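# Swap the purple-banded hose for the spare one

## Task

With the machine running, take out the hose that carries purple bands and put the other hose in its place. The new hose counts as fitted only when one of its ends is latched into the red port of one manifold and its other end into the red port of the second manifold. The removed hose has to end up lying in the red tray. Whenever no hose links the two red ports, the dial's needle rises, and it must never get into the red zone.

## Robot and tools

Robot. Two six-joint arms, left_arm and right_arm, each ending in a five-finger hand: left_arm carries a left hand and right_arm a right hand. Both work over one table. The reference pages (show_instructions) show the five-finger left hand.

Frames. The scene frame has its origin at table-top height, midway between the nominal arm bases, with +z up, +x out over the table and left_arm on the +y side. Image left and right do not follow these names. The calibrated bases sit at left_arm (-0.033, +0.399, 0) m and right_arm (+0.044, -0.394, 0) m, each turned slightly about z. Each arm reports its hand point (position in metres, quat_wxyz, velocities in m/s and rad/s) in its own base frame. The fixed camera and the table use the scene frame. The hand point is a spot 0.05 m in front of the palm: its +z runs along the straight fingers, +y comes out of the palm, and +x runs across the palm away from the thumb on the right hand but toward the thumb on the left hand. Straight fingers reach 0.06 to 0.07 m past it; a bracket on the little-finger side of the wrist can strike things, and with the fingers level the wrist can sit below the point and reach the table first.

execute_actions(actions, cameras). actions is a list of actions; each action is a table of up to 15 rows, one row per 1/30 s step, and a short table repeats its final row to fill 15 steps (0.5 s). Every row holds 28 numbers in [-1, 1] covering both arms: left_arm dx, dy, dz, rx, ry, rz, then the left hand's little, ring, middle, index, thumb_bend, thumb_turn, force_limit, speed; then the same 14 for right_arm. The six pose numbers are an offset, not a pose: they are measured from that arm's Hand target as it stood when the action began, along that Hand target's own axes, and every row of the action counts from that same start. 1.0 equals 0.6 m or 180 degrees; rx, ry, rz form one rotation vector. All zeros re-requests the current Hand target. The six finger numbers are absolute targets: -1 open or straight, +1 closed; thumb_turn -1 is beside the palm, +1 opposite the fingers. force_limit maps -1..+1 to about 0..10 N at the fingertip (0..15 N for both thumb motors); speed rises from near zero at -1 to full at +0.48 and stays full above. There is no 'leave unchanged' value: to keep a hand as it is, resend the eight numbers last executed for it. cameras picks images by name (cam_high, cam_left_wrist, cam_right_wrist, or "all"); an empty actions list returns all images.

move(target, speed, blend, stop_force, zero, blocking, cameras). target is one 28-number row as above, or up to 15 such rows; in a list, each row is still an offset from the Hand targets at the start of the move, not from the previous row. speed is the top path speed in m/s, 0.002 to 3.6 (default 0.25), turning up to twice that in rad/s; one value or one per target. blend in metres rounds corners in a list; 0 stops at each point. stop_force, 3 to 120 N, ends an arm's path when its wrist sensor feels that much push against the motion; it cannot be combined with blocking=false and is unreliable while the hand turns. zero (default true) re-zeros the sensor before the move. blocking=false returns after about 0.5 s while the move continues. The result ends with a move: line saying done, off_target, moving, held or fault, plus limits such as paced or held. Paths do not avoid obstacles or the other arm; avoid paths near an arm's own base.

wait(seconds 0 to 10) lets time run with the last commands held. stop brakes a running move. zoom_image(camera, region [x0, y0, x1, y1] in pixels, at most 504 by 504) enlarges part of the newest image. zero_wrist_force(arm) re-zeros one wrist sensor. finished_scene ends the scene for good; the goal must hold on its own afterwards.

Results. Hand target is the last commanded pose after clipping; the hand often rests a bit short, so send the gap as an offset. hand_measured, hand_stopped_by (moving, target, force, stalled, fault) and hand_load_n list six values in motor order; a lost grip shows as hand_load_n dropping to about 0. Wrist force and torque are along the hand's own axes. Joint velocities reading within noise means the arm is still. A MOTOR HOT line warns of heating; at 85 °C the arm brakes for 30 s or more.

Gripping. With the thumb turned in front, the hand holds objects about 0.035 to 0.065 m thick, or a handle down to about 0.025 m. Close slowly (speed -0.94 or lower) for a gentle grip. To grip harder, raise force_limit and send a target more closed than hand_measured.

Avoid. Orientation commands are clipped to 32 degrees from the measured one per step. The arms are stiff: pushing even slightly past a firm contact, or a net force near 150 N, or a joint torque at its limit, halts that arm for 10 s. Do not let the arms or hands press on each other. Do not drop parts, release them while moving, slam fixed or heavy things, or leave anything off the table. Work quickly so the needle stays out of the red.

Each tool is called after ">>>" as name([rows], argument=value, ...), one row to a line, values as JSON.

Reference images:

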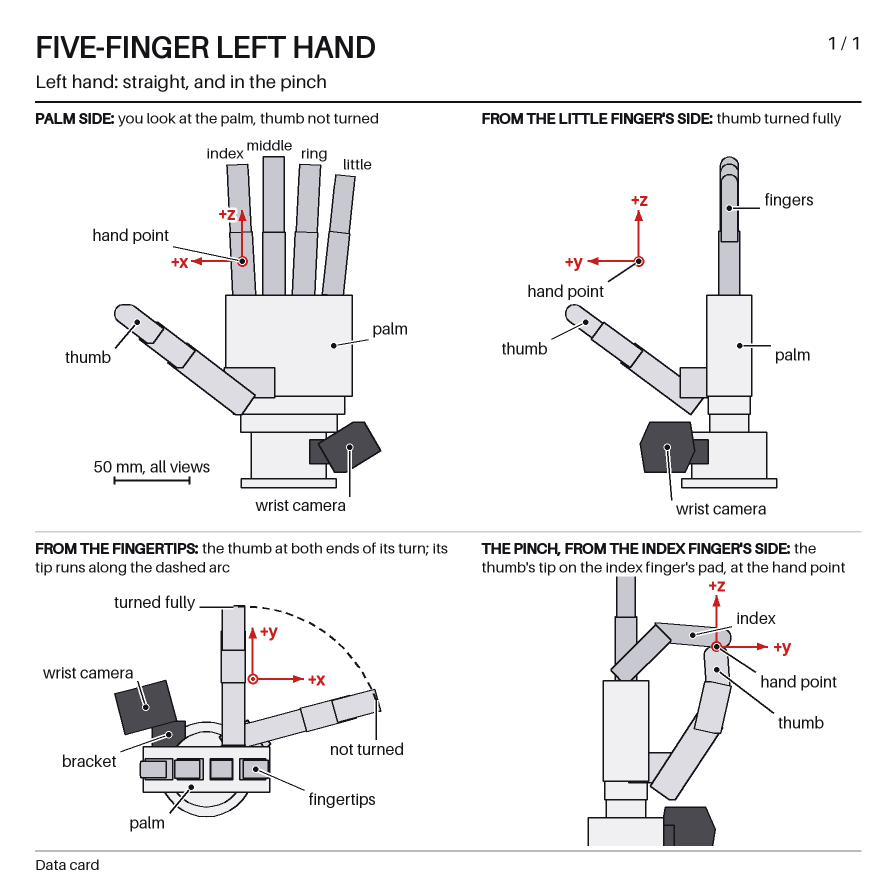

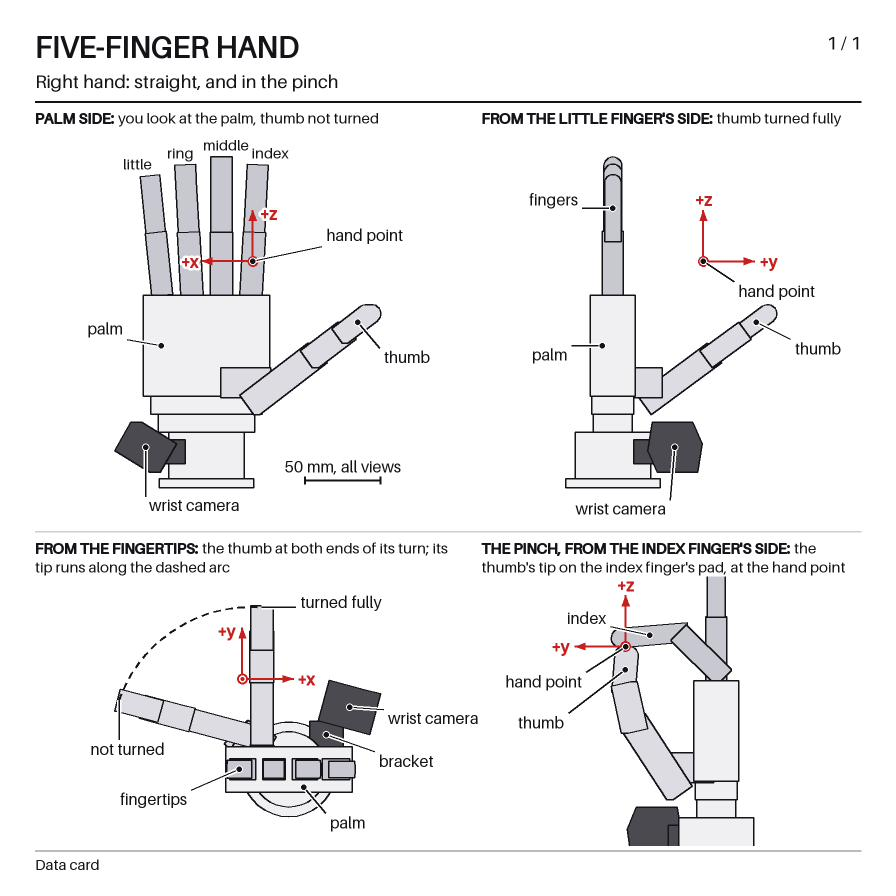

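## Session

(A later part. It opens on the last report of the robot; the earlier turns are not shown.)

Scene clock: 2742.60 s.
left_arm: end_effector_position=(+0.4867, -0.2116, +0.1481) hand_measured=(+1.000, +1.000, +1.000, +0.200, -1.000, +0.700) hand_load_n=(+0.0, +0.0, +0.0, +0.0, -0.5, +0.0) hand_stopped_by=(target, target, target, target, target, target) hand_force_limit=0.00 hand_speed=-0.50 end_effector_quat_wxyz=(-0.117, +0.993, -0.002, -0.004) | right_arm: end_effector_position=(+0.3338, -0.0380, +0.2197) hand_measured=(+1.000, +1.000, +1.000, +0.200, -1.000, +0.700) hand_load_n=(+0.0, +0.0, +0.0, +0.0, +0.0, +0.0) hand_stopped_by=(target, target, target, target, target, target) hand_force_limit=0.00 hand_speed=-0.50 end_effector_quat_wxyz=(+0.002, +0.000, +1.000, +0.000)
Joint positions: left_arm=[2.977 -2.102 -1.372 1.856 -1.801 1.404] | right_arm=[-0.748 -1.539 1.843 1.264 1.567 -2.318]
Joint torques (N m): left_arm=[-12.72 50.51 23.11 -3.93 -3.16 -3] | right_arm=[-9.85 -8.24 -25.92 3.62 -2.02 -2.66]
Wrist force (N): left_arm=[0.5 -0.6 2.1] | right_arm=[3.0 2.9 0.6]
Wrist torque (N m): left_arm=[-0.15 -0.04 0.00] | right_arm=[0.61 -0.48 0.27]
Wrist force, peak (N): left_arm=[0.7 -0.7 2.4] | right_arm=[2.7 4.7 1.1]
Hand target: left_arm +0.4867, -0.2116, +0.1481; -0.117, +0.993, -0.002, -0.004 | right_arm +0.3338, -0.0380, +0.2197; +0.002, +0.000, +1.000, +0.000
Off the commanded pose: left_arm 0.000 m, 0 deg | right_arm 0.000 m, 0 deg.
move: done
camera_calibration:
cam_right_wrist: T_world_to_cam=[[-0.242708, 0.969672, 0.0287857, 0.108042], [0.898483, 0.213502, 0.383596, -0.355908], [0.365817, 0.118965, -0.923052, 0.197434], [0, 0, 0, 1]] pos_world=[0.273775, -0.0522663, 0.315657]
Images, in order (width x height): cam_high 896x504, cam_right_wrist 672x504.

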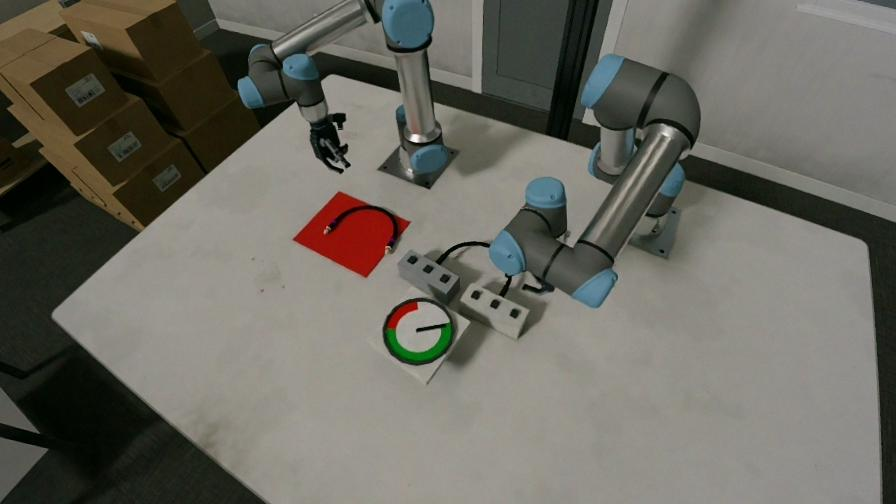

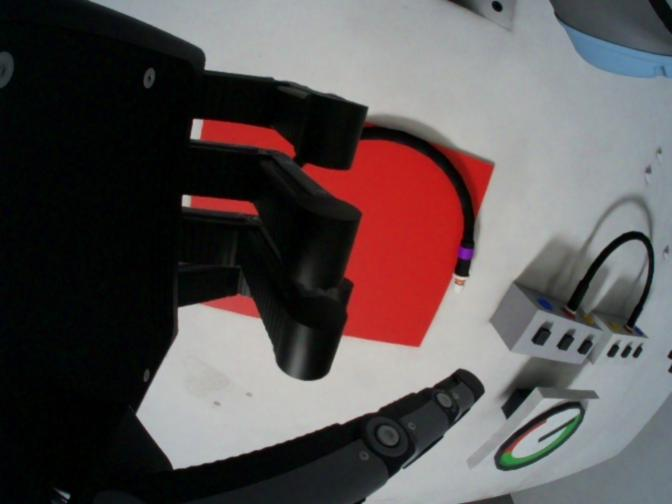

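>>> move([
  [0,0,0,0,0,0,1,1,1,0.2,-1,0.7,0,-0.5,-0.0967,0.2090,0.1665,0,0,-0.0667,1,1,1,0.15,-1,0.7,0,-0.3],
  [0,0,0,0,0,0,1,1,1,0.2,-1,0.7,0,-0.5,-0.0960,0.2090,0.3290,0,0,-0.0667,1,1,1,0.15,-1,0.7,0,-0.3],
], speed=[0.25,0.12], blend=[0.02,0], cameras=["all"])

>>> zoom_image(camera="cam_high", region=[280, 180, 430, 290])

Scene clock: 2801.43 s.
left_arm: end_effector_position=(+0.4867, -0.2116, +0.1481) hand_measured=(+1.000, +1.000, +1.000, +0.200, -1.000, +0.700) hand_load_n=(+0.0, +0.5, +0.0, +0.0, +0.0, +0.0) hand_stopped_by=(target, target, target, target, target, target) hand_force_limit=0.00 hand_speed=-0.50 end_effector_quat_wxyz=(-0.117, +0.993, -0.002, -0.004) | right_arm: end_effector_position=(+0.3924, +0.0874, +0.0227) hand_measured=(+1.000, +1.000, +1.000, +0.150, -1.000, +0.700) hand_load_n=(+0.0, +0.0, +0.0, +0.0, -0.5, +0.0) hand_stopped_by=(target, target, target, target, target, target) hand_force_limit=0.00 hand_speed=-0.30 end_effector_quat_wxyz=(+0.002, -0.104, +0.995, +0.000)
Joint positions: left_arm=[2.977 -2.102 -1.372 1.856 -1.801 1.404] | right_arm=[-0.305 -1.153 1.94 0.78 1.569 -2.085]
Joint torques (N m): left_arm=[-10.9 33.03 22.72 -3.74 -2.8 -2.85] | right_arm=[10.58 -18.66 -5.09 0.85 -2.05 2.83]
Wrist force (N): left_arm=[0.7 -0.6 1.8] | right_arm=[3.3 3.3 0.1]
Wrist torque (N m): left_arm=[-0.13 -0.06 0.01] | right_arm=[0.70 -0.45 0.15]
Wrist force, peak (N): left_arm=[0.6 -0.5 2.5] | right_arm=[3.3 3.5 0.7]
Hand target: left_arm +0.4867, -0.2116, +0.1481; -0.117, +0.993, -0.002, -0.004 | right_arm +0.3924, +0.0874, +0.0227; +0.002, -0.104, +0.995, +0.000
Off the commanded pose: left_arm 0.000 m, 0 deg | right_arm 0.000 m, 0 deg.
move: done
camera_calibration:
cam_left_wrist: T_world_to_cam=[[0.272976, 0.931012, 0.242283, 0.024988], [0.774143, -0.3621, 0.519217, -0.54386], [0.571127, 0.045828, -0.819581, -0.0357702], [0, 0, 0, 1]] pos_world=[0.434634, -0.218557, 0.24701]
cam_right_wrist: T_world_to_cam=[[-0.439187, 0.897965, 0.0278083, 0.0897405], [0.834316, 0.396185, 0.383346, -0.350528], [0.333214, 0.191561, -0.923186, -0.0143226], [0, 0, 0, 1]] pos_world=[0.336636, 0.0610337, 0.118656]

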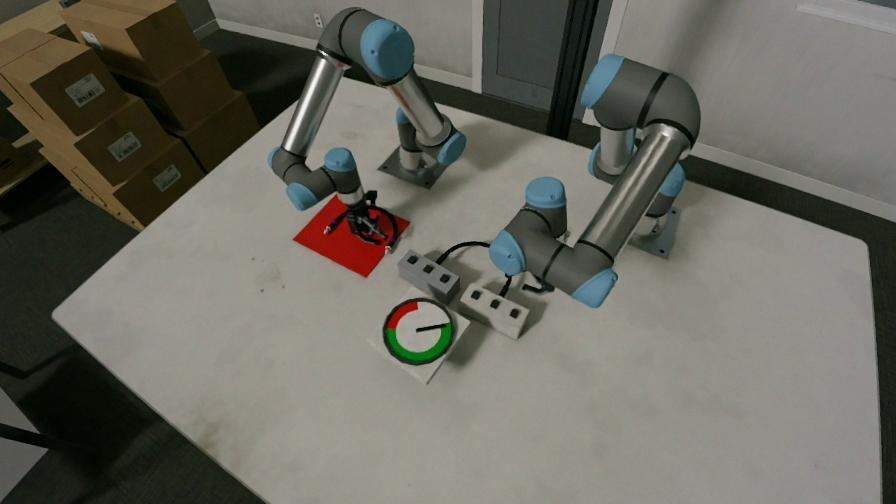

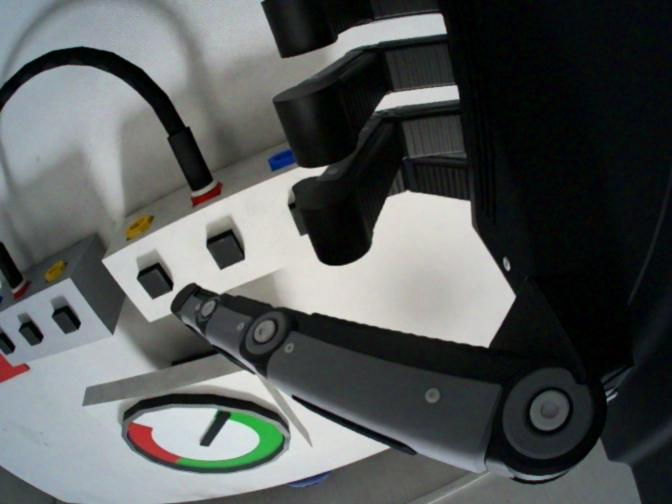

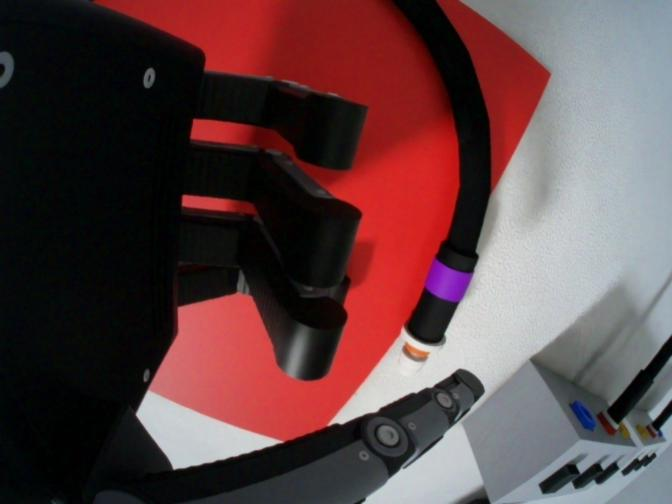

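Scaled by 3.360 from the camera's 896x504 image, which has a finer 1280x720 frame.

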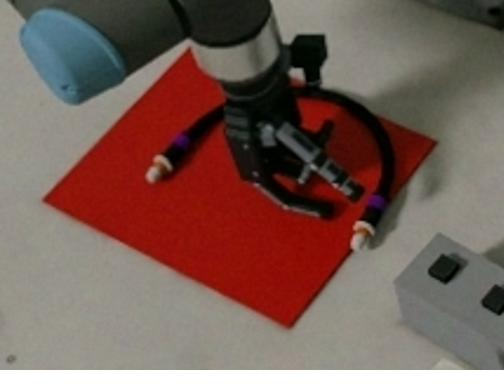

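>>> move([
  [0,0,0,0,0,0,1,1,1,0.2,-1,0.7,0,-0.5,0.0088,-0.0087,-0.0023,0.071,0,0.022,1,1,1,0.2,-1,0.7,0,-0.5],
  [0,0,0,0,0,0,1,1,1,0.2,-1,0.7,0,-0.5,0.0055,0.0400,0.0087,0.071,0,0.022,1,1,1,0.2,-1,0.7,0,-0.5],
], speed=[0.1,0.05], cameras=["all"])

>>> zoom_image(camera="cam_high", region=[280, 180, 430, 290])

Scene clock: 2845.83 s.
left_arm: end_effector_position=(+0.4867, -0.2116, +0.1481) hand_measured=(+1.000, +1.000, +1.000, +0.200, -1.000, +0.700) hand_load_n=(+0.0, +0.0, +0.0, +0.0, +0.0, +0.0) hand_stopped_by=(target, target, target, target, target, target) hand_force_limit=0.00 hand_speed=-0.50 end_effector_quat_wxyz=(-0.117, +0.993, -0.002, -0.004) | right_arm: end_effector_position=(+0.3843, +0.1102, +0.0174) hand_measured=(+1.000, +1.000, +1.000, +0.200, -1.000, +0.700) hand_load_n=(+0.0, +0.0, +0.0, -9.0, +0.0, +0.0) hand_stopped_by=(target, target, target, target, target, target) hand_force_limit=0.00 hand_speed=-0.50 end_effector_quat_wxyz=(+0.014, -0.069, +0.991, -0.111)
Joint positions: left_arm=[2.977 -2.102 -1.372 1.856 -1.801 1.404] | right_arm=[-0.09 -1.183 1.961 0.729 1.785 -1.807]
Joint torques (N m): left_arm=[-9.16 32.58 21.87 -3.88 -3.01 -2.64] | right_arm=[12.13 -14.57 -18.48 3.17 1.92 2.45]
Wrist force (N): left_arm=[0.8 -0.6 1.9] | right_arm=[2.8 -2.1 -8.0]
Wrist torque (N m): left_arm=[-0.13 -0.08 0.01] | right_arm=[0.53 -0.42 0.14]
Wrist force, peak (N): left_arm=[0.9 -0.7 2.4] | right_arm=[2.8 -2.1 -8.0]
Hand target: left_arm +0.4867, -0.2116, +0.1481; -0.117, +0.993, -0.002, -0.004 | right_arm +0.3842, +0.1102, +0.0174; +0.014, -0.069, +0.991, -0.111
Off the commanded pose: left_arm 0.000 m, 0 deg | right_arm 0.000 m, 0 deg.
move: done
camera_calibration:
cam_left_wrist: T_world_to_cam=[[0.272976, 0.931012, 0.242283, 0.024988], [0.774143, -0.3621, 0.519217, -0.54386], [0.571127, 0.045828, -0.819581, -0.0357702], [0, 0, 0, 1]] pos_world=[0.434634, -0.218557, 0.24701]
cam_right_wrist: T_world_to_cam=[[-0.371806, 0.908935, -0.188674, 0.0425609], [0.846202, 0.415418, 0.333723, -0.356558], [0.381711, -0.0355757, -0.923597, -0.0144648], [0, 0, 0, 1]] pos_world=[0.323065, 0.108921, 0.113662]

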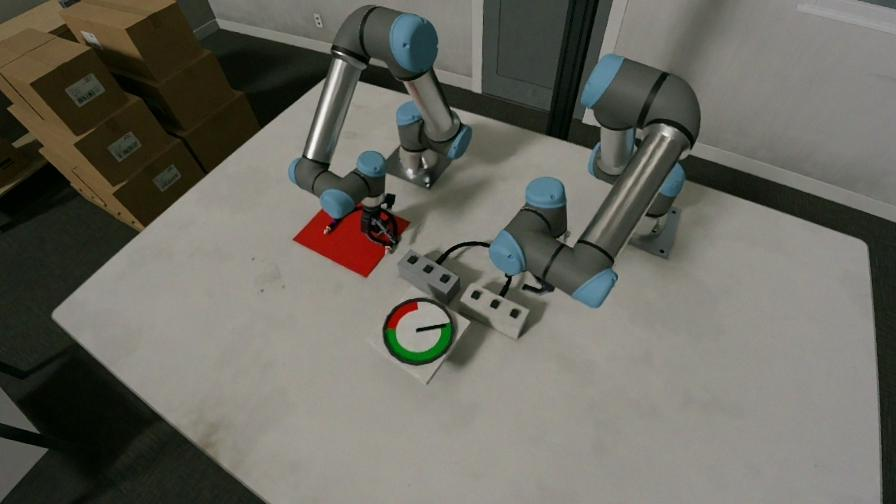

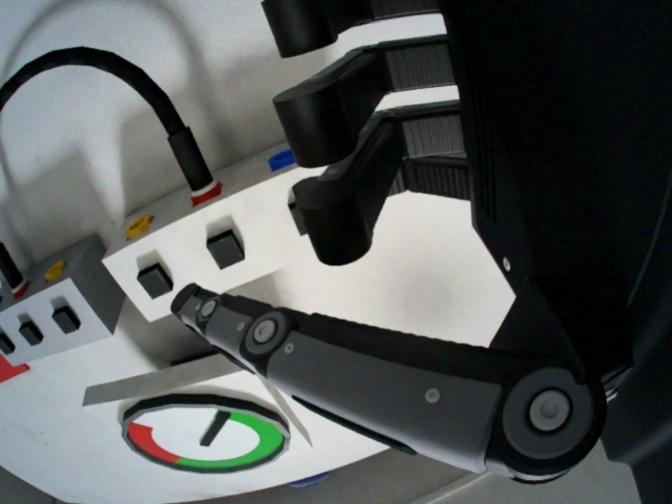

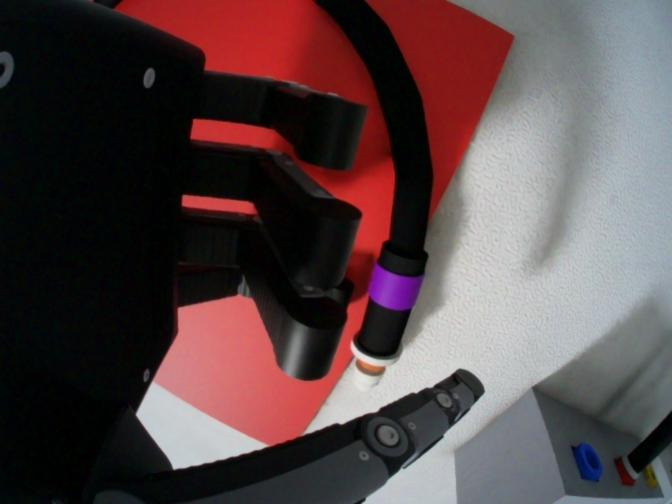

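Scaled by 3.360 from the camera's 896x504 image, which has a finer 1280x720 frame.

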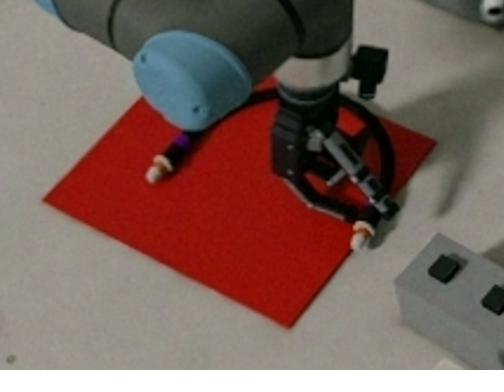

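>>> move(target=[0,0,0,0,0,0,1,1,1,0.2,-1,0.7,0,-0.5,0,-0.0011,-0.0055,0,0,0,1,1,1,0.2,-1,0.7,0,-0.5], speed=0.03)

>>> execute_actions([
  [[0,0,0,0,0,0,1,1,1,0.2,-1,0.7,0,-0.5,0,0,0,0,0,0,1,1,1,0.24,-0.65,0.7,0,-0.5]],
  [[0,0,0,0,0,0,1,1,1,0.2,-1,0.7,0,-0.5,0,0,0,0,0,0,1,1,1,0.24,-0.25,0.7,0,-0.9]],
  [[0,0,0,0,0,0,1,1,1,0.2,-1,0.7,0,-0.5,0,0,0,0,0,0,1,1,1,0.24,-0.25,0.7,0,-0.9]],
  [[0,0,0,0,0,0,1,1,1,0.2,-1,0.7,0,-0.5,0,0,0,0,0,0,1,1,1,0.24,-0.25,0.7,0,-0.9]],
  [[0,0,0,0,0,0,1,1,1,0.2,-1,0.7,0,-0.5,0,0,0,0,0,0,1,1,1,0.4,-0.3,0.7,0.5,-0.92]],
  [[0,0,0,0,0,0,1,1,1,0.2,-1,0.7,0,-0.5,0,0,0,0,0,0,1,1,1,0.4,-0.3,0.7,0.5,-0.92]],
], cameras=["cam_right_wrist"])

Scene clock: 2853.30 s.
left_arm: end_effector_position=(+0.4867, -0.2116, +0.1481) hand_measured=(+1.000, +1.000, +1.000, +0.200, -1.000, +0.700) hand_load_n=(+0.0, +0.0, +0.0, +0.0, +0.0, +0.0) hand_stopped_by=(target, target, target, target, target, target) hand_force_limit=0.00 hand_speed=-0.50 end_effector_quat_wxyz=(-0.117, +0.993, -0.002, -0.004) | right_arm: end_effector_position=(+0.3842, +0.1103, +0.0207) hand_measured=(+1.000, +1.000, +1.000, +0.200, -1.000, +0.700) hand_load_n=(+0.5, +0.0, +0.0, +0.0, +0.0, +0.0) hand_stopped_by=(target, target, target, target, target, target) hand_force_limit=0.00 hand_speed=-0.50 end_effector_quat_wxyz=(+0.014, -0.069, +0.991, -0.111)
Joint positions: left_arm=[2.977 -2.102 -1.372 1.856 -1.801 1.404] | right_arm=[-0.09 -1.189 1.959 0.737 1.785 -1.807]
Joint torques (N m): left_arm=[-9.95 32.67 21.73 -4.12 -3.27 -2.72] | right_arm=[10.56 -36.75 -21.46 3.86 2.25 2.93]
Wrist force (N): left_arm=[0.8 -0.6 2.1] | right_arm=[2.9 3.0 1.0]
Wrist torque (N m): left_arm=[-0.15 -0.07 0.01] | right_arm=[0.53 -0.46 0.16]
Wrist force, peak (N): left_arm=[0.8 -0.6 2.5] | right_arm=[2.8 -2.3 -8.4]
Hand target: left_arm +0.4867, -0.2116, +0.1481; -0.117, +0.993, -0.002, -0.004 | right_arm +0.3842, +0.1103, +0.0208; +0.014, -0.069, +0.991, -0.111
Off the commanded pose: left_arm 0.000 m, 0 deg | right_arm 0.000 m, 0 deg.
move: done

Scene clock: 2856.83 s.
left_arm: end_effector_position=(+0.4867, -0.2116, +0.1481) hand_measured=(+1.000, +1.000, +1.000, +0.200, -1.000, +0.700) hand_load_n=(+0.5, +0.0, +0.0, +0.0, +0.0, +0.0) hand_stopped_by=(target, target, target, target, target, target) hand_force_limit=0.00 hand_speed=-0.50 end_effector_quat_wxyz=(-0.117, +0.993, -0.002, -0.004) | right_arm: end_effector_position=(+0.3842, +0.1103, +0.0208) hand_measured=(+1.000, +1.000, +1.000, +0.400, -0.322, +0.700) hand_load_n=(+0.0, +0.5, +0.0, +1.0, +11.5, +0.5) hand_stopped_by=(target, target, target, target, force, target) hand_force_limit=0.50 hand_speed=-0.92 end_effector_quat_wxyz=(+0.014, -0.069, +0.991, -0.111)
Joint positions: left_arm=[2.977 -2.102 -1.372 1.856 -1.801 1.404] | right_arm=[-0.09 -1.189 1.959 0.738 1.785 -1.807]
Joint torques (N m): left_arm=[-9.57 31.82 21.93 -3.96 -3.09 -2.65] | right_arm=[8.56 -35.5 -18.08 3.17 2.57 2.83]
Wrist force (N): left_arm=[0.5 -0.4 2.0] | right_arm=[3.1 3.3 1.2]
Wrist torque (N m): left_arm=[-0.11 -0.04 0.00] | right_arm=[0.57 -0.49 0.18]
Wrist force, peak (N): left_arm=[0.9 -0.4 2.3] | right_arm=[3.3 3.4 1.0]
Hand target: left_arm +0.4867, -0.2116, +0.1481; -0.117, +0.993, -0.002, -0.004 | right_arm +0.3842, +0.1103, +0.0208; +0.014, -0.069, +0.991, -0.111
Off the commanded pose: left_arm 0.000 m, 0 deg | right_arm 0.000 m, 0 deg.
Step readings (end_effector_position of left_arm | right_arm):
0: (+0.4867, -0.2116, +0.1481) | (+0.3842, +0.1103, +0.0207)
1: (+0.4867, -0.2116, +0.1481) | (+0.3842, +0.1103, +0.0207)
2: (+0.4867, -0.2116, +0.1481) | (+0.3842, +0.1103, +0.0207)
4: (+0.4867, -0.2116, +0.1481) | (+0.3842, +0.1103, +0.0208)
8: (+0.4867, -0.2116, +0.1481) | (+0.3842, +0.1103, +0.0208)
15: (+0.4867, -0.2116, +0.1481) | (+0.3842, +0.1103, +0.0208)
16: (+0.4867, -0.2116, +0.1481) | (+0.3842, +0.1103, +0.0208)
17: (+0.4867, -0.2116, +0.1481) | (+0.3842, +0.1103, +0.0208)
19: (+0.4867, -0.2116, +0.1481) | (+0.3842, +0.1103, +0.0208)
23: (+0.4867, -0.2116, +0.1481) | (+0.3842, +0.1103, +0.0208)
30: (+0.4867, -0.2116, +0.1481) | (+0.3842, +0.1103, +0.0208)
31: (+0.4867, -0.2116, +0.1481) | (+0.3842, +0.1103, +0.0208)
32: (+0.4867, -0.2116, +0.1481) | (+0.3842, +0.1103, +0.0208)
34: (+0.4867, -0.2116, +0.1481) | (+0.3842, +0.1103, +0.0208)
38: (+0.4867, -0.2116, +0.1481) | (+0.3842, +0.1103, +0.0208)
45: (+0.4867, -0.2116, +0.1481) | (+0.3842, +0.1103, +0.0208)
46: (+0.4867, -0.2116, +0.1481) | (+0.3842, +0.1103, +0.0208)
47: (+0.4867, -0.2116, +0.1481) | (+0.3842, +0.1103, +0.0208)
49: (+0.4867, -0.2116, +0.1481) | (+0.3842, +0.1103, +0.0208)
53: (+0.4867, -0.2116, +0.1481) | (+0.3842, +0.1103, +0.0208)
60: (+0.4867, -0.2116, +0.1481) | (+0.3842, +0.1103, +0.0208)
61: (+0.4867, -0.2116, +0.1481) | (+0.3842, +0.1103, +0.0208)
62: (+0.4867, -0.2116, +0.1481) | (+0.3842, +0.1103, +0.0208)
64: (+0.4867, -0.2116, +0.1481) | (+0.3842, +0.1103, +0.0208)
68: (+0.4867, -0.2116, +0.1481) | (+0.3842, +0.1103, +0.0208)
75: (+0.4867, -0.2116, +0.1481) | (+0.3842, +0.1103, +0.0208)
76: (+0.4867, -0.2116, +0.1481) | (+0.3842, +0.1103, +0.0208)
77: (+0.4867, -0.2116, +0.1481) | (+0.3842, +0.1103, +0.0208)
79: (+0.4867, -0.2116, +0.1481) | (+0.3842, +0.1103, +0.0208)
83: (+0.4867, -0.2116, +0.1481) | (+0.3842, +0.1103, +0.0208)
90: (+0.4867, -0.2116, +0.1481) | (+0.3842, +0.1103, +0.0208)
camera_calibration:
cam_right_wrist: T_world_to_cam=[[-0.371828, 0.908936, -0.188622, 0.0429656], [0.846246, 0.415415, 0.333613, -0.357659], [0.381589, -0.0355743, -0.923647, -0.0113268], [0, 0, 0, 1]] pos_world=[0.322965, 0.109121, 0.116962]
Images, in order (width x height): cam_right_wrist 672x504.

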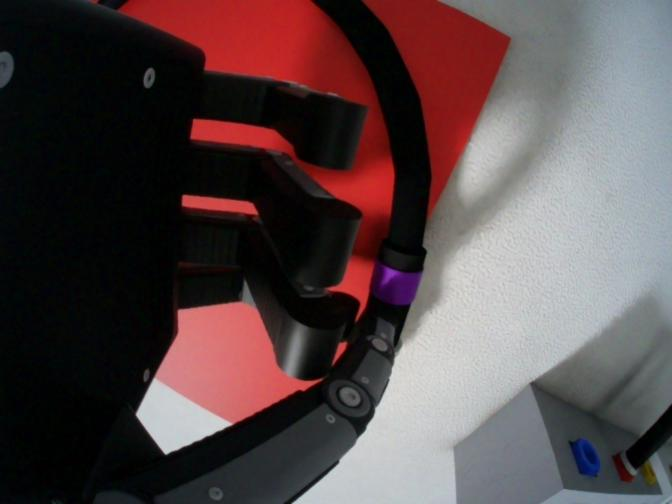

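>>> move(target=[0,0,0,0,0,0,1,1,1,0.2,-1,0.7,0,-0.5,-0.0472,-0.0802,0.0189,0,0,0,1,1,1,0.4,-0.3,0.7,0.5,-0.92], speed=0.06, cameras=["cam_high","cam_right_wrist"])

>>> zoom_image(camera="cam_high", region=[280, 180, 430, 290])

Scene clock: 2865.70 s.
left_arm: end_effector_position=(+0.4867, -0.2116, +0.1481) hand_measured=(+1.000, +1.000, +1.000, +0.200, -1.000, +0.700) hand_load_n=(+0.0, +0.0, +0.0, +0.0, +0.0, +0.0) hand_stopped_by=(target, target, target, target, target, target) hand_force_limit=0.00 hand_speed=-0.50 end_effector_quat_wxyz=(-0.117, +0.993, -0.002, -0.004) | right_arm: end_effector_position=(+0.4191, +0.0654, +0.0207) hand_measured=(+1.000, +1.000, +1.000, +0.400, -0.322, +0.700) hand_load_n=(+0.0, +0.0, +0.0, +1.0, +11.5, +0.5) hand_stopped_by=(target, target, target, target, force, target) hand_force_limit=0.50 hand_speed=-0.92 end_effector_quat_wxyz=(+0.014, -0.069, +0.991, -0.111)
Joint positions: left_arm=[2.977 -2.102 -1.372 1.856 -1.801 1.404] | right_arm=[-0.201 -1.146 1.882 0.747 1.777 -1.92]
Joint torques (N m): left_arm=[-9.89 33.31 21.82 -3.92 -2.97 -2.63] | right_arm=[-9.68 -20.58 -20.57 3.6 -1.55 -2.34]
Wrist force (N): left_arm=[0.5 -0.8 2.2] | right_arm=[2.8 3.1 0.3]
Wrist torque (N m): left_arm=[-0.18 -0.03 0.00] | right_arm=[0.58 -0.44 0.34]
Wrist force, peak (N): left_arm=[0.6 -0.5 2.5] | right_arm=[3.2 3.6 0.8]
Hand target: left_arm +0.4867, -0.2116, +0.1481; -0.117, +0.993, -0.002, -0.004 | right_arm +0.4192, +0.0653, +0.0207; +0.014, -0.069, +0.991, -0.111
Off the commanded pose: left_arm 0.000 m, 0 deg | right_arm 0.000 m, 0 deg.
move: done
camera_calibration:
cam_right_wrist: T_world_to_cam=[[-0.371828, 0.908936, -0.188622, 0.0968446], [0.846246, 0.415415, 0.333613, -0.368499], [0.381589, -0.0355743, -0.923647, -0.0262452], [0, 0, 0, 1]] pos_world=[0.357865, 0.0641206, 0.116962]
Images, in order (width x height): cam_high 896x504, cam_right_wrist 672x504.

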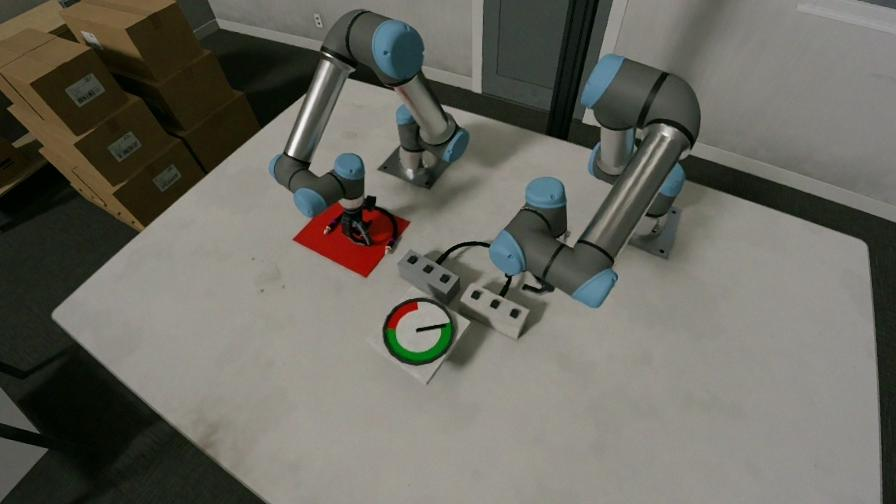

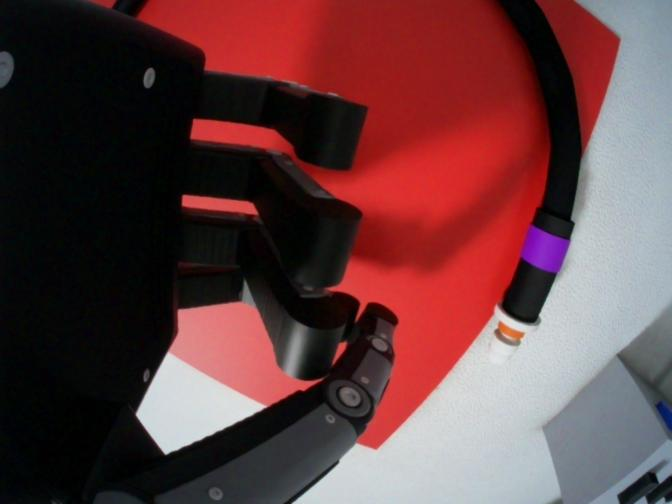

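Scaled by 3.360 from the camera's 896x504 image, which has a finer 1280x720 frame.

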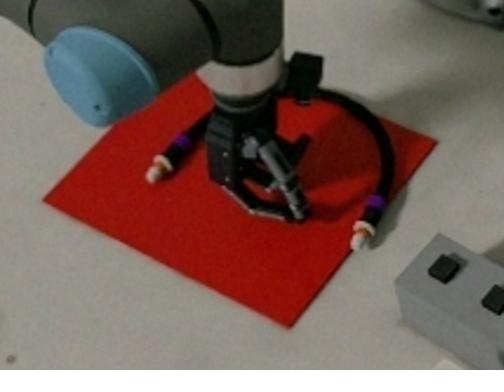

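>>> execute_actions([
  [[0,0,0,0,0,0,1,1,1,0.2,-1,0.7,0,-0.5,0,0,0,0,0,0,1,1,1,0.2,-1,0.7,0,-0.5]],
  [[0,0,0,0,0,0,1,1,1,0.2,-1,0.7,0,-0.5,0,0,0,0,0,0,1,1,1,0.2,-1,0.7,0,-0.5]],
])

>>> move([
  [0,0,0,0,0,0,1,1,1,0.2,-1,0.7,0,-0.5,-0.0021,-0.0370,-0.1623,0,0,0,1,1,1,0.2,-1,0.7,0,-0.5],
  [0,0,0,0,0,0,1,1,1,0.2,-1,0.7,0,-0.5,0.0773,0.2302,-0.2742,-0.0708,0.0077,0.0442,1,1,1,-1,-1,1,0,0],
], speed=[0.15,0.25], blend=[0.02,0], cameras=["cam_right_wrist"])

Scene clock: 2888.73 s.
left_arm: end_effector_position=(+0.4867, -0.2116, +0.1481) hand_measured=(+1.000, +1.000, +1.000, +0.200, -1.000, +0.700) hand_load_n=(+0.0, +0.0, +0.0, +0.0, +0.0, +0.0) hand_stopped_by=(target, target, target, target, target, target) hand_force_limit=0.00 hand_speed=-0.50 end_effector_quat_wxyz=(-0.117, +0.993, -0.002, -0.004) | right_arm: end_effector_position=(+0.4192, +0.0653, +0.0207) hand_measured=(+1.000, +1.000, +1.000, +0.200, -1.000, +0.700) hand_load_n=(+0.0, +0.0, +0.0, +0.0, +0.0, +0.0) hand_stopped_by=(target, target, target, target, target, target) hand_force_limit=0.00 hand_speed=-0.50 end_effector_quat_wxyz=(+0.014, -0.069, +0.991, -0.111)
Joint positions: left_arm=[2.977 -2.102 -1.372 1.856 -1.801 1.404] | right_arm=[-0.201 -1.146 1.882 0.747 1.777 -1.92]
Joint torques (N m): left_arm=[-8.7 32.75 21.32 -3.96 -2.8 -2.66] | right_arm=[-9.98 -20.24 -19.86 3.63 -1.82 -2.24]
Wrist force (N): left_arm=[0.5 -0.4 2.1] | right_arm=[3.1 3.4 0.5]
Wrist torque (N m): left_arm=[-0.13 -0.03 -0.01] | right_arm=[0.61 -0.49 0.36]
Wrist force, peak (N): left_arm=[0.7 -0.6 2.5] | right_arm=[3.3 3.7 0.7]
Hand target: left_arm +0.4867, -0.2116, +0.1481; -0.117, +0.993, -0.002, -0.004 | right_arm +0.4192, +0.0653, +0.0207; +0.014, -0.069, +0.991, -0.111
Off the commanded pose: left_arm 0.000 m, 0 deg | right_arm 0.000 m, 0 deg.
Step readings (end_effector_position of left_arm | right_arm):
0: (+0.4867, -0.2116, +0.1481) | (+0.4192, +0.0653, +0.0207)
1: (+0.4867, -0.2116, +0.1481) | (+0.4192, +0.0653, +0.0207)
2: (+0.4867, -0.2116, +0.1481) | (+0.4192, +0.0653, +0.0207)
4: (+0.4867, -0.2116, +0.1481) | (+0.4192, +0.0653, +0.0207)
8: (+0.4867, -0.2116, +0.1481) | (+0.4192, +0.0653, +0.0207)
15: (+0.4867, -0.2116, +0.1481) | (+0.4192, +0.0653, +0.0207)
16: (+0.4867, -0.2116, +0.1481) | (+0.4192, +0.0653, +0.0207)
17: (+0.4867, -0.2116, +0.1481) | (+0.4192, +0.0653, +0.0207)
19: (+0.4867, -0.2116, +0.1481) | (+0.4192, +0.0653, +0.0207)
23: (+0.4867, -0.2116, +0.1481) | (+0.4192, +0.0653, +0.0207)
30: (+0.4867, -0.2116, +0.1481) | (+0.4192, +0.0653, +0.0207)

Scene clock: 2891.50 s.
left_arm: end_effector_position=(+0.4867, -0.2116, +0.1481) hand_measured=(+1.000, +1.000, +1.000, +0.200, -1.000, +0.700) hand_load_n=(+0.0, +0.0, +0.0, +0.0, +0.0, +0.5) hand_stopped_by=(target, target, target, target, target, target) hand_force_limit=0.00 hand_speed=-0.50 end_effector_quat_wxyz=(-0.117, +0.993, -0.002, -0.004) | right_arm: end_effector_position=(+0.3477, +0.2280, +0.1500) hand_measured=(+1.000, +1.000, +1.000, -1.000, -1.000, +1.000) hand_load_n=(+0.0, +0.0, +0.0, +0.0, +0.0, +0.0) hand_stopped_by=(target, target, target, target, target, target) hand_force_limit=0.00 hand_speed=0.00 end_effector_quat_wxyz=(+0.002, +0.000, +1.000, +0.000)
Joint positions: left_arm=[2.977 -2.102 -1.372 1.856 -1.801 1.404] | right_arm=[0.106 -1.375 1.849 1.093 1.57 -1.465]
Joint torques (N m): left_arm=[-9.2 33.51 21.41 -4.13 -2.66 -2.5] | right_arm=[10.19 -15.06 -23.05 2.82 -1.45 2.59]
Wrist force (N): left_arm=[0.6 -0.4 2.1] | right_arm=[3.1 2.7 0.6]
Wrist torque (N m): left_arm=[-0.12 -0.05 0.00] | right_arm=[0.58 -0.47 0.12]
Wrist force, peak (N): left_arm=[0.8 -0.4 2.4] | right_arm=[3.5 4.0 0.3]
Hand target: left_arm +0.4867, -0.2116, +0.1481; -0.117, +0.993, -0.002, -0.004 | right_arm +0.3477, +0.2280, +0.1500; +0.002, +0.000, +1.000, +0.000
Off the commanded pose: left_arm 0.000 m, 0 deg | right_arm 0.000 m, 0 deg.
move: done
camera_calibration:
cam_right_wrist: T_world_to_cam=[[-0.243337, 0.969493, 0.0294978, -0.144347], [0.898717, 0.213926, 0.38281, -0.398483], [0.364821, 0.119662, -0.923356, 0.0965553], [0, 0, 0, 1]] pos_world=[0.287773, 0.213635, 0.245956]
Images, in order (width x height): cam_right_wrist 672x504.

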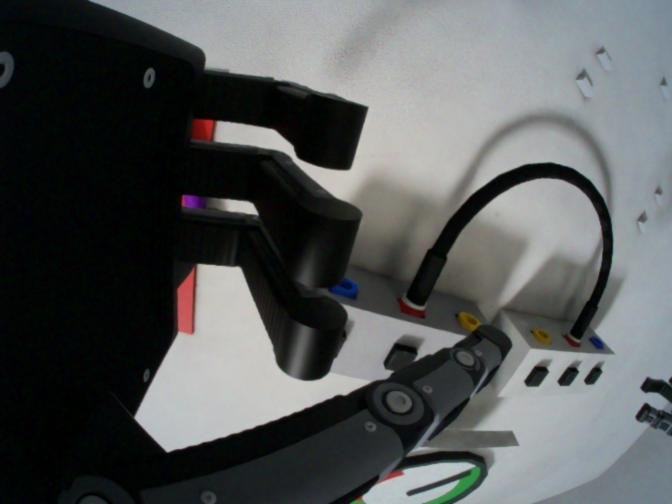

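>>> move(target=[0,0,0,0,0,0,1,1,1,0.2,-1,0.7,0,-0.5,0.0005,0,0.1233,0,0,0,1,1,1,-1,-1,1,0,0], speed=0.1, cameras=["cam_high","cam_right_wrist"])

>>> zoom_image(camera="cam_high", region=[280, 180, 430, 290])

Scene clock: 2898.20 s.
left_arm: end_effector_position=(+0.4867, -0.2116, +0.1481) hand_measured=(+1.000, +1.000, +1.000, +0.200, -1.000, +0.700) hand_load_n=(+0.0, +0.0, +0.0, +0.0, +0.0, +0.0) hand_stopped_by=(target, target, target, target, target, target) hand_force_limit=0.00 hand_speed=-0.50 end_effector_quat_wxyz=(-0.117, +0.993, -0.002, -0.004) | right_arm: end_effector_position=(+0.3477, +0.2280, +0.0761) hand_measured=(+1.000, +1.000, +1.000, -1.000, -1.000, +1.000) hand_load_n=(+0.0, +0.0, +0.0, +0.0, +0.0, +0.0) hand_stopped_by=(target, target, target, target, target, target) hand_force_limit=0.00 hand_speed=0.00 end_effector_quat_wxyz=(+0.002, +0.000, +1.000, +0.000)
Joint positions: left_arm=[2.977 -2.102 -1.372 1.856 -1.801 1.404] | right_arm=[0.106 -1.276 1.943 0.9 1.57 -1.465]
Joint torques (N m): left_arm=[-8.07 32.99 20.94 -3.83 -2.6 -2.61] | right_arm=[10.39 -16.65 -5.91 0.84 -1.79 2.64]
Wrist force (N): left_arm=[0.9 -0.4 2.1] | right_arm=[3.3 2.5 0.8]
Wrist torque (N m): left_arm=[-0.12 -0.07 0.01] | right_arm=[0.55 -0.48 0.11]
Wrist force, peak (N): left_arm=[0.8 -0.4 2.4] | right_arm=[3.3 3.1 0.5]
Hand target: left_arm +0.4867, -0.2116, +0.1481; -0.117, +0.993, -0.002, -0.004 | right_arm +0.3477, +0.2281, +0.0761; +0.002, +0.000, +1.000, +0.000
Off the commanded pose: left_arm 0.000 m, 0 deg | right_arm 0.000 m, 0 deg.
move: done
camera_calibration:
cam_right_wrist: T_world_to_cam=[[-0.243388, 0.969484, 0.0293705, -0.142129], [0.898701, 0.214021, 0.382793, -0.370206], [0.364826, 0.119562, -0.923367, 0.0283408], [0, 0, 0, 1]] pos_world=[0.287773, 0.213635, 0.172056]
Images, in order (width x height): cam_high 896x504, cam_right_wrist 672x504.

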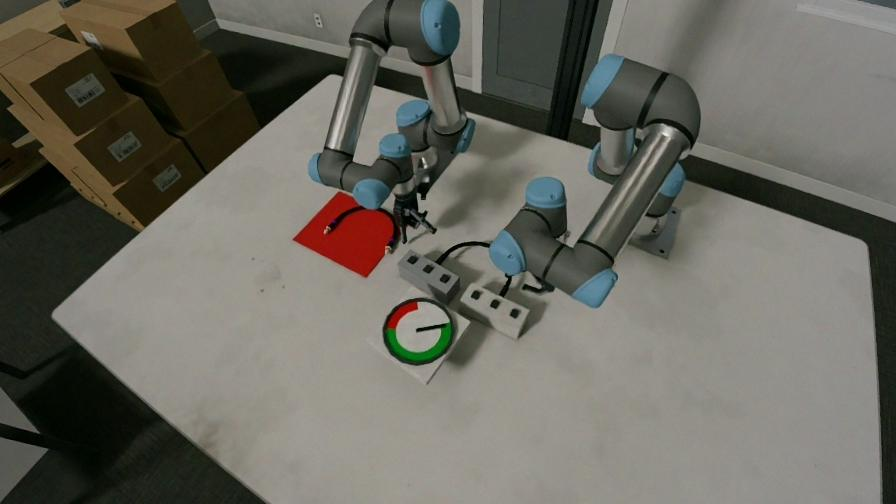

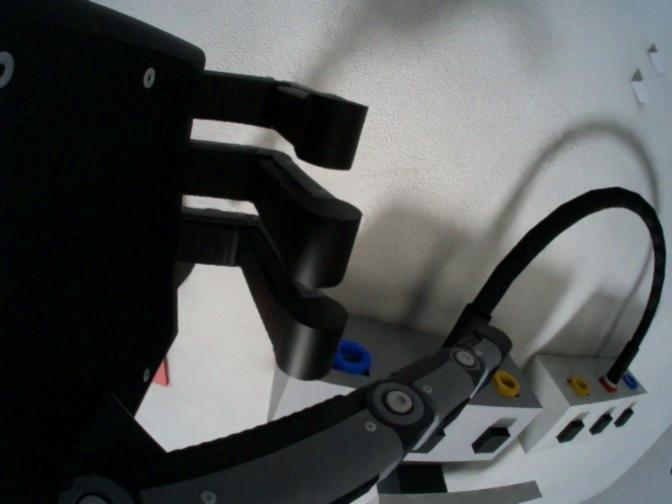

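Scaled by 3.360 from the camera's 896x504 image, which has a finer 1280x720 frame.

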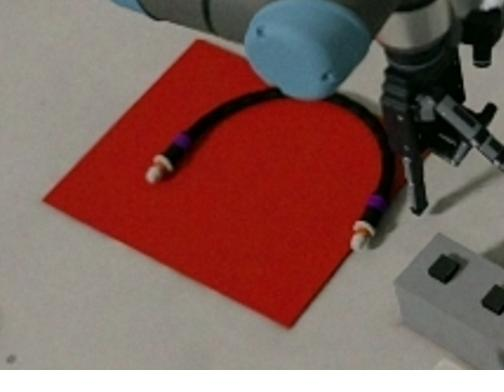

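>>> move(target=[0,0,0,0,0,0,1,1,1,0.2,-1,0.7,0,-0.5,0,-0.1083,0,0,0,0,1,1,1,-1,-1,1,0,0], speed=0.06, stop_force=15, cameras=["cam_high"])

>>> zoom_image(camera="cam_high", region=[280, 180, 430, 290])

Scene clock: 2906.77 s.
left_arm: end_effector_position=(+0.4867, -0.2116, +0.1481) hand_measured=(+1.000, +1.000, +1.000, +0.200, -1.000, +0.700) hand_load_n=(+0.5, +0.0, +0.0, +0.0, +0.0, +0.0) hand_stopped_by=(target, target, target, target, target, target) hand_force_limit=0.00 hand_speed=-0.50 end_effector_quat_wxyz=(-0.117, +0.993, -0.002, -0.004) | right_arm: end_effector_position=(+0.3477, +0.1631, +0.0760) hand_measured=(+1.000, +1.000, +1.000, -1.000, -1.000, +1.000) hand_load_n=(+0.0, +0.0, +0.0, -0.5, +0.0, +0.0) hand_stopped_by=(target, target, target, target, target, target) hand_force_limit=0.00 hand_speed=0.00 end_effector_quat_wxyz=(+0.002, +0.000, +1.000, +0.000)
Joint positions: left_arm=[2.977 -2.102 -1.372 1.856 -1.801 1.404] | right_arm=[-0.099 -1.331 2.019 0.88 1.569 -1.67]
Joint torques (N m): left_arm=[-8.54 32.87 21.31 -4.11 -2.67 -2.6] | right_arm=[-11.12 -32.04 -5.79 0.77 -2.05 -2.44]
Wrist force (N): left_arm=[0.7 -0.5 2.1] | right_arm=[2.7 3.3 0.8]
Wrist torque (N m): left_arm=[-0.13 -0.05 0.00] | right_arm=[0.57 -0.39 0.26]
Wrist force, peak (N): left_arm=[0.8 -0.7 2.4] | right_arm=[3.5 3.4 0.6]
Hand target: left_arm +0.4867, -0.2116, +0.1481; -0.117, +0.993, -0.002, -0.004 | right_arm +0.3477, +0.1631, +0.0760; +0.002, +0.000, +1.000, +0.000
Off the commanded pose: left_arm 0.000 m, 0 deg | right_arm 0.000 m, 0 deg.
move: done
Images, in order (width x height): cam_high 896x504.

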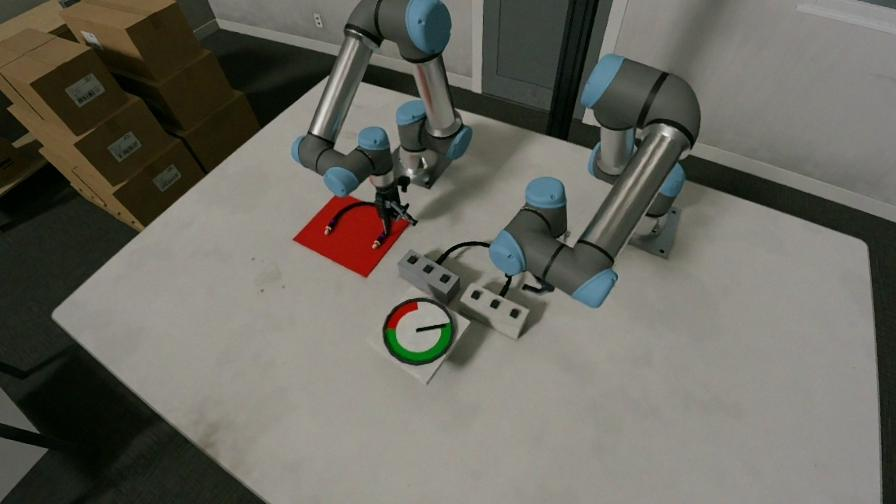

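Scaled by 3.360 from the camera's 896x504 image, which has a finer 1280x720 frame.

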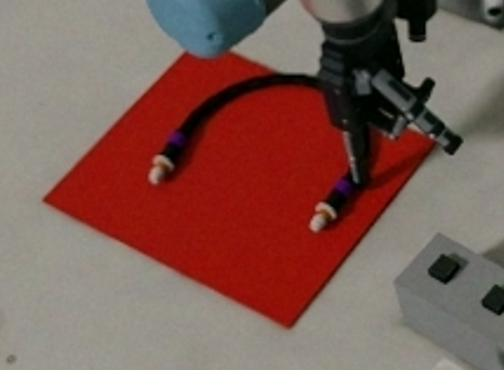

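>>> move([
  [0,0,0,0,0,0,1,1,1,0.2,-1,0.7,0,-0.5,0,-0.04,0,0,0,0,1,1,1,-1,-1,1,0,0],
  [0,0,0,0,0,0,1,1,1,0.2,-1,0.7,0,-0.5,0,0.07,0,0,0,0,1,1,1,-1,-1,1,0,0],
], speed=[0.06,0.06], stop_force=15, cameras=["cam_high"])

>>> zoom_image(camera="cam_high", region=[280, 180, 430, 290])

Scene clock: 2912.50 s.
left_arm: end_effector_position=(+0.4867, -0.2116, +0.1481) hand_measured=(+1.000, +1.000, +1.000, +0.200, -1.000, +0.700) hand_load_n=(+0.0, +0.0, +0.0, +0.0, +0.0, +0.0) hand_stopped_by=(target, target, target, target, target, target) hand_force_limit=0.00 hand_speed=-0.50 end_effector_quat_wxyz=(-0.117, +0.993, -0.002, -0.004) | right_arm: end_effector_position=(+0.3477, +0.2051, +0.0760) hand_measured=(+1.000, +1.000, +1.000, -1.000, -1.000, +1.000) hand_load_n=(+0.0, +0.0, +0.0, +0.0, +0.0, +0.0) hand_stopped_by=(target, target, target, target, target, target) hand_force_limit=0.00 hand_speed=0.00 end_effector_quat_wxyz=(+0.002, +0.000, +1.000, +0.000)
Joint positions: left_arm=[2.977 -2.102 -1.372 1.856 -1.801 1.404] | right_arm=[0.036 -1.298 1.974 0.891 1.57 -1.535]
Joint torques (N m): left_arm=[-7.56 32.55 20.86 -3.84 -2.62 -2.6] | right_arm=[10.79 -14.63 -20.5 3.91 2.21 2.74]
Wrist force (N): left_arm=[0.6 -0.4 2.1] | right_arm=[3.1 3.2 1.1]
Wrist torque (N m): left_arm=[-0.11 -0.05 0.00] | right_arm=[0.63 -0.45 0.13]
Wrist force, peak (N): left_arm=[0.7 -0.7 2.4] | right_arm=[3.3 3.4 1.2]
Hand target: left_arm +0.4867, -0.2116, +0.1481; -0.117, +0.993, -0.002, -0.004 | right_arm +0.3477, +0.2051, +0.0760; +0.002, +0.000, +1.000, +0.000
Off the commanded pose: left_arm 0.000 m, 0 deg | right_arm 0.000 m, 0 deg.
move: done
Images, in order (width x height): cam_high 896x504.

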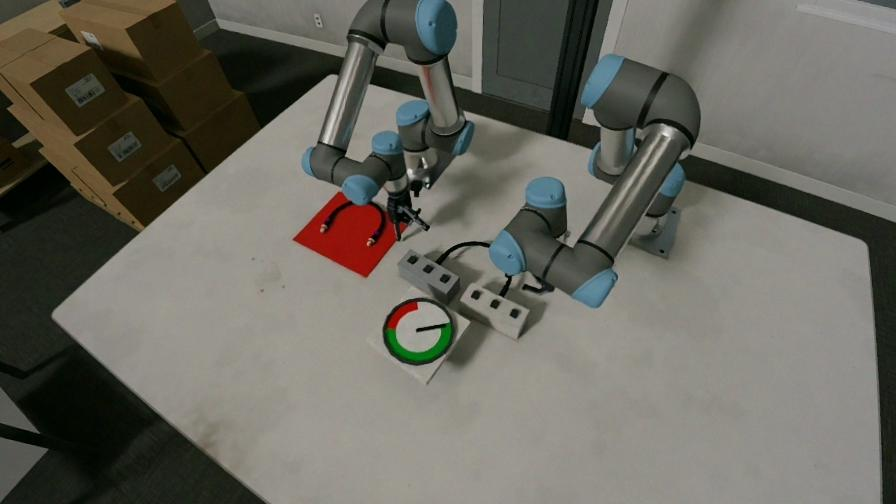

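Scaled by 3.360 from the camera's 896x504 image, which has a finer 1280x720 frame.

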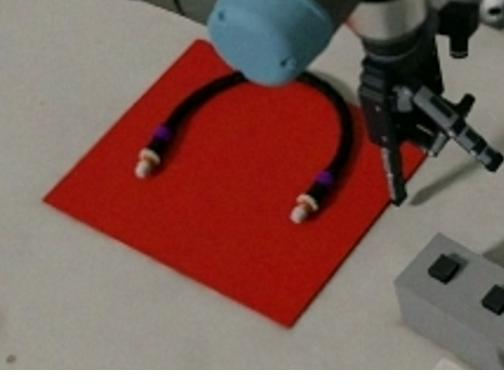

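>>> move([
  [0,0,0,0,0,0,1,1,1,0.2,-1,0.7,0,-0.5,0,0,-0.1667,0,0,0,1,1,1,-1,-1,1,0,0],
  [0,0,0,0,0,0,1,1,1,0.2,-1,0.7,0,-0.5,0.0617,-0.6085,-0.2735,0,0,0,1,1,1,-1,-1,1,0,0],
], speed=[0.2,0.35], blend=[0.03,0], cameras=["cam_high","cam_right_wrist"])

>>> zoom_image(camera="cam_high", region=[280, 180, 430, 290])

Scene clock: 2928.20 s.
left_arm: end_effector_position=(+0.4867, -0.2116, +0.1481) hand_measured=(+1.000, +1.000, +1.000, +0.200, -1.000, +0.700) hand_load_n=(+0.0, +0.0, +0.0, +0.0, +0.0, +0.0) hand_stopped_by=(target, target, target, target, target, target) hand_force_limit=0.00 hand_speed=-0.50 end_effector_quat_wxyz=(-0.117, +0.993, -0.002, -0.004) | right_arm: end_effector_position=(+0.3101, -0.1601, +0.2396) hand_measured=(+1.000, +1.000, +1.000, -1.000, -1.000, +1.000) hand_load_n=(+0.0, +0.0, +0.5, +0.0, +0.0, +0.0) hand_stopped_by=(target, target, target, target, target, target) hand_force_limit=0.00 hand_speed=0.00 end_effector_quat_wxyz=(+0.002, +0.000, +1.000, +0.000)
Joint positions: left_arm=[2.977 -2.102 -1.372 1.856 -1.801 1.404] | right_arm=[-1.055 -1.457 1.702 1.325 1.567 -2.626]
Joint torques (N m): left_arm=[-7.78 33.37 21.21 -4.03 -2.53 -2.77] | right_arm=[-10.35 -12.44 -25 3.8 -1.94 -2.2]
Wrist force (N): left_arm=[0.6 -0.7 1.9] | right_arm=[3.1 3.3 0.5]
Wrist torque (N m): left_arm=[-0.14 -0.05 0.00] | right_arm=[0.66 -0.47 0.31]
Wrist force, peak (N): left_arm=[0.8 -0.6 2.4] | right_arm=[3.2 4.4 0.0]
Hand target: left_arm +0.4867, -0.2116, +0.1481; -0.117, +0.993, -0.002, -0.004 | right_arm +0.3101, -0.1602, +0.2396; +0.002, +0.000, +1.000, +0.000
Off the commanded pose: left_arm 0.000 m, 0 deg | right_arm 0.000 m, 0 deg.
move: done
camera_calibration:
cam_right_wrist: T_world_to_cam=[[-0.243301, 0.969505, 0.0294088, 0.22012], [0.898725, 0.213927, 0.38279, -0.315872], [0.364826, 0.119564, -0.923367, 0.239468], [0, 0, 0, 1]] pos_world=[0.250073, -0.174465, 0.335556]
Images, in order (width x height): cam_high 896x504, cam_right_wrist 672x504.

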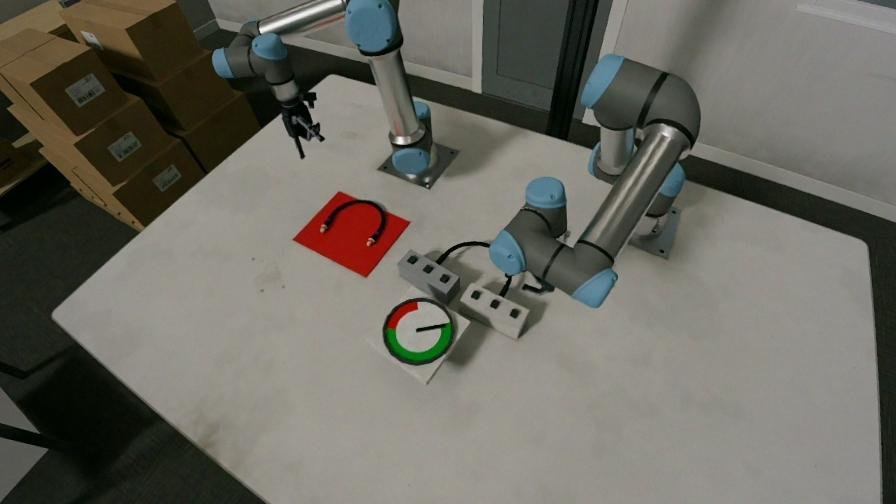

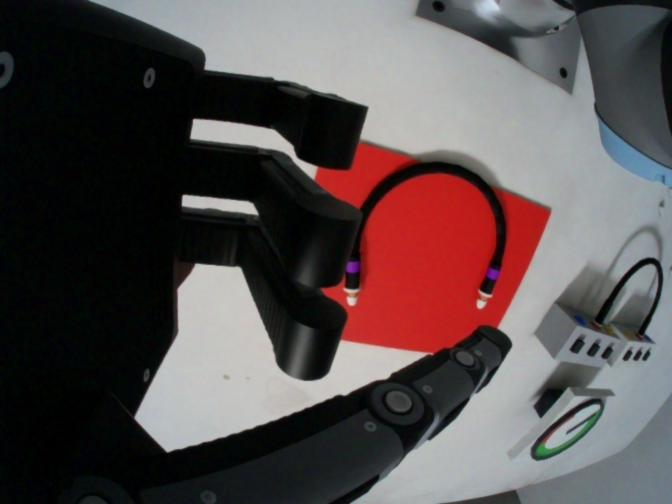

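Scaled by 3.360 from the camera's 896x504 image, which has a finer 1280x720 frame.

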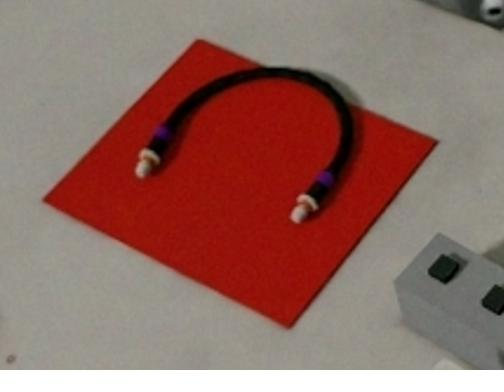

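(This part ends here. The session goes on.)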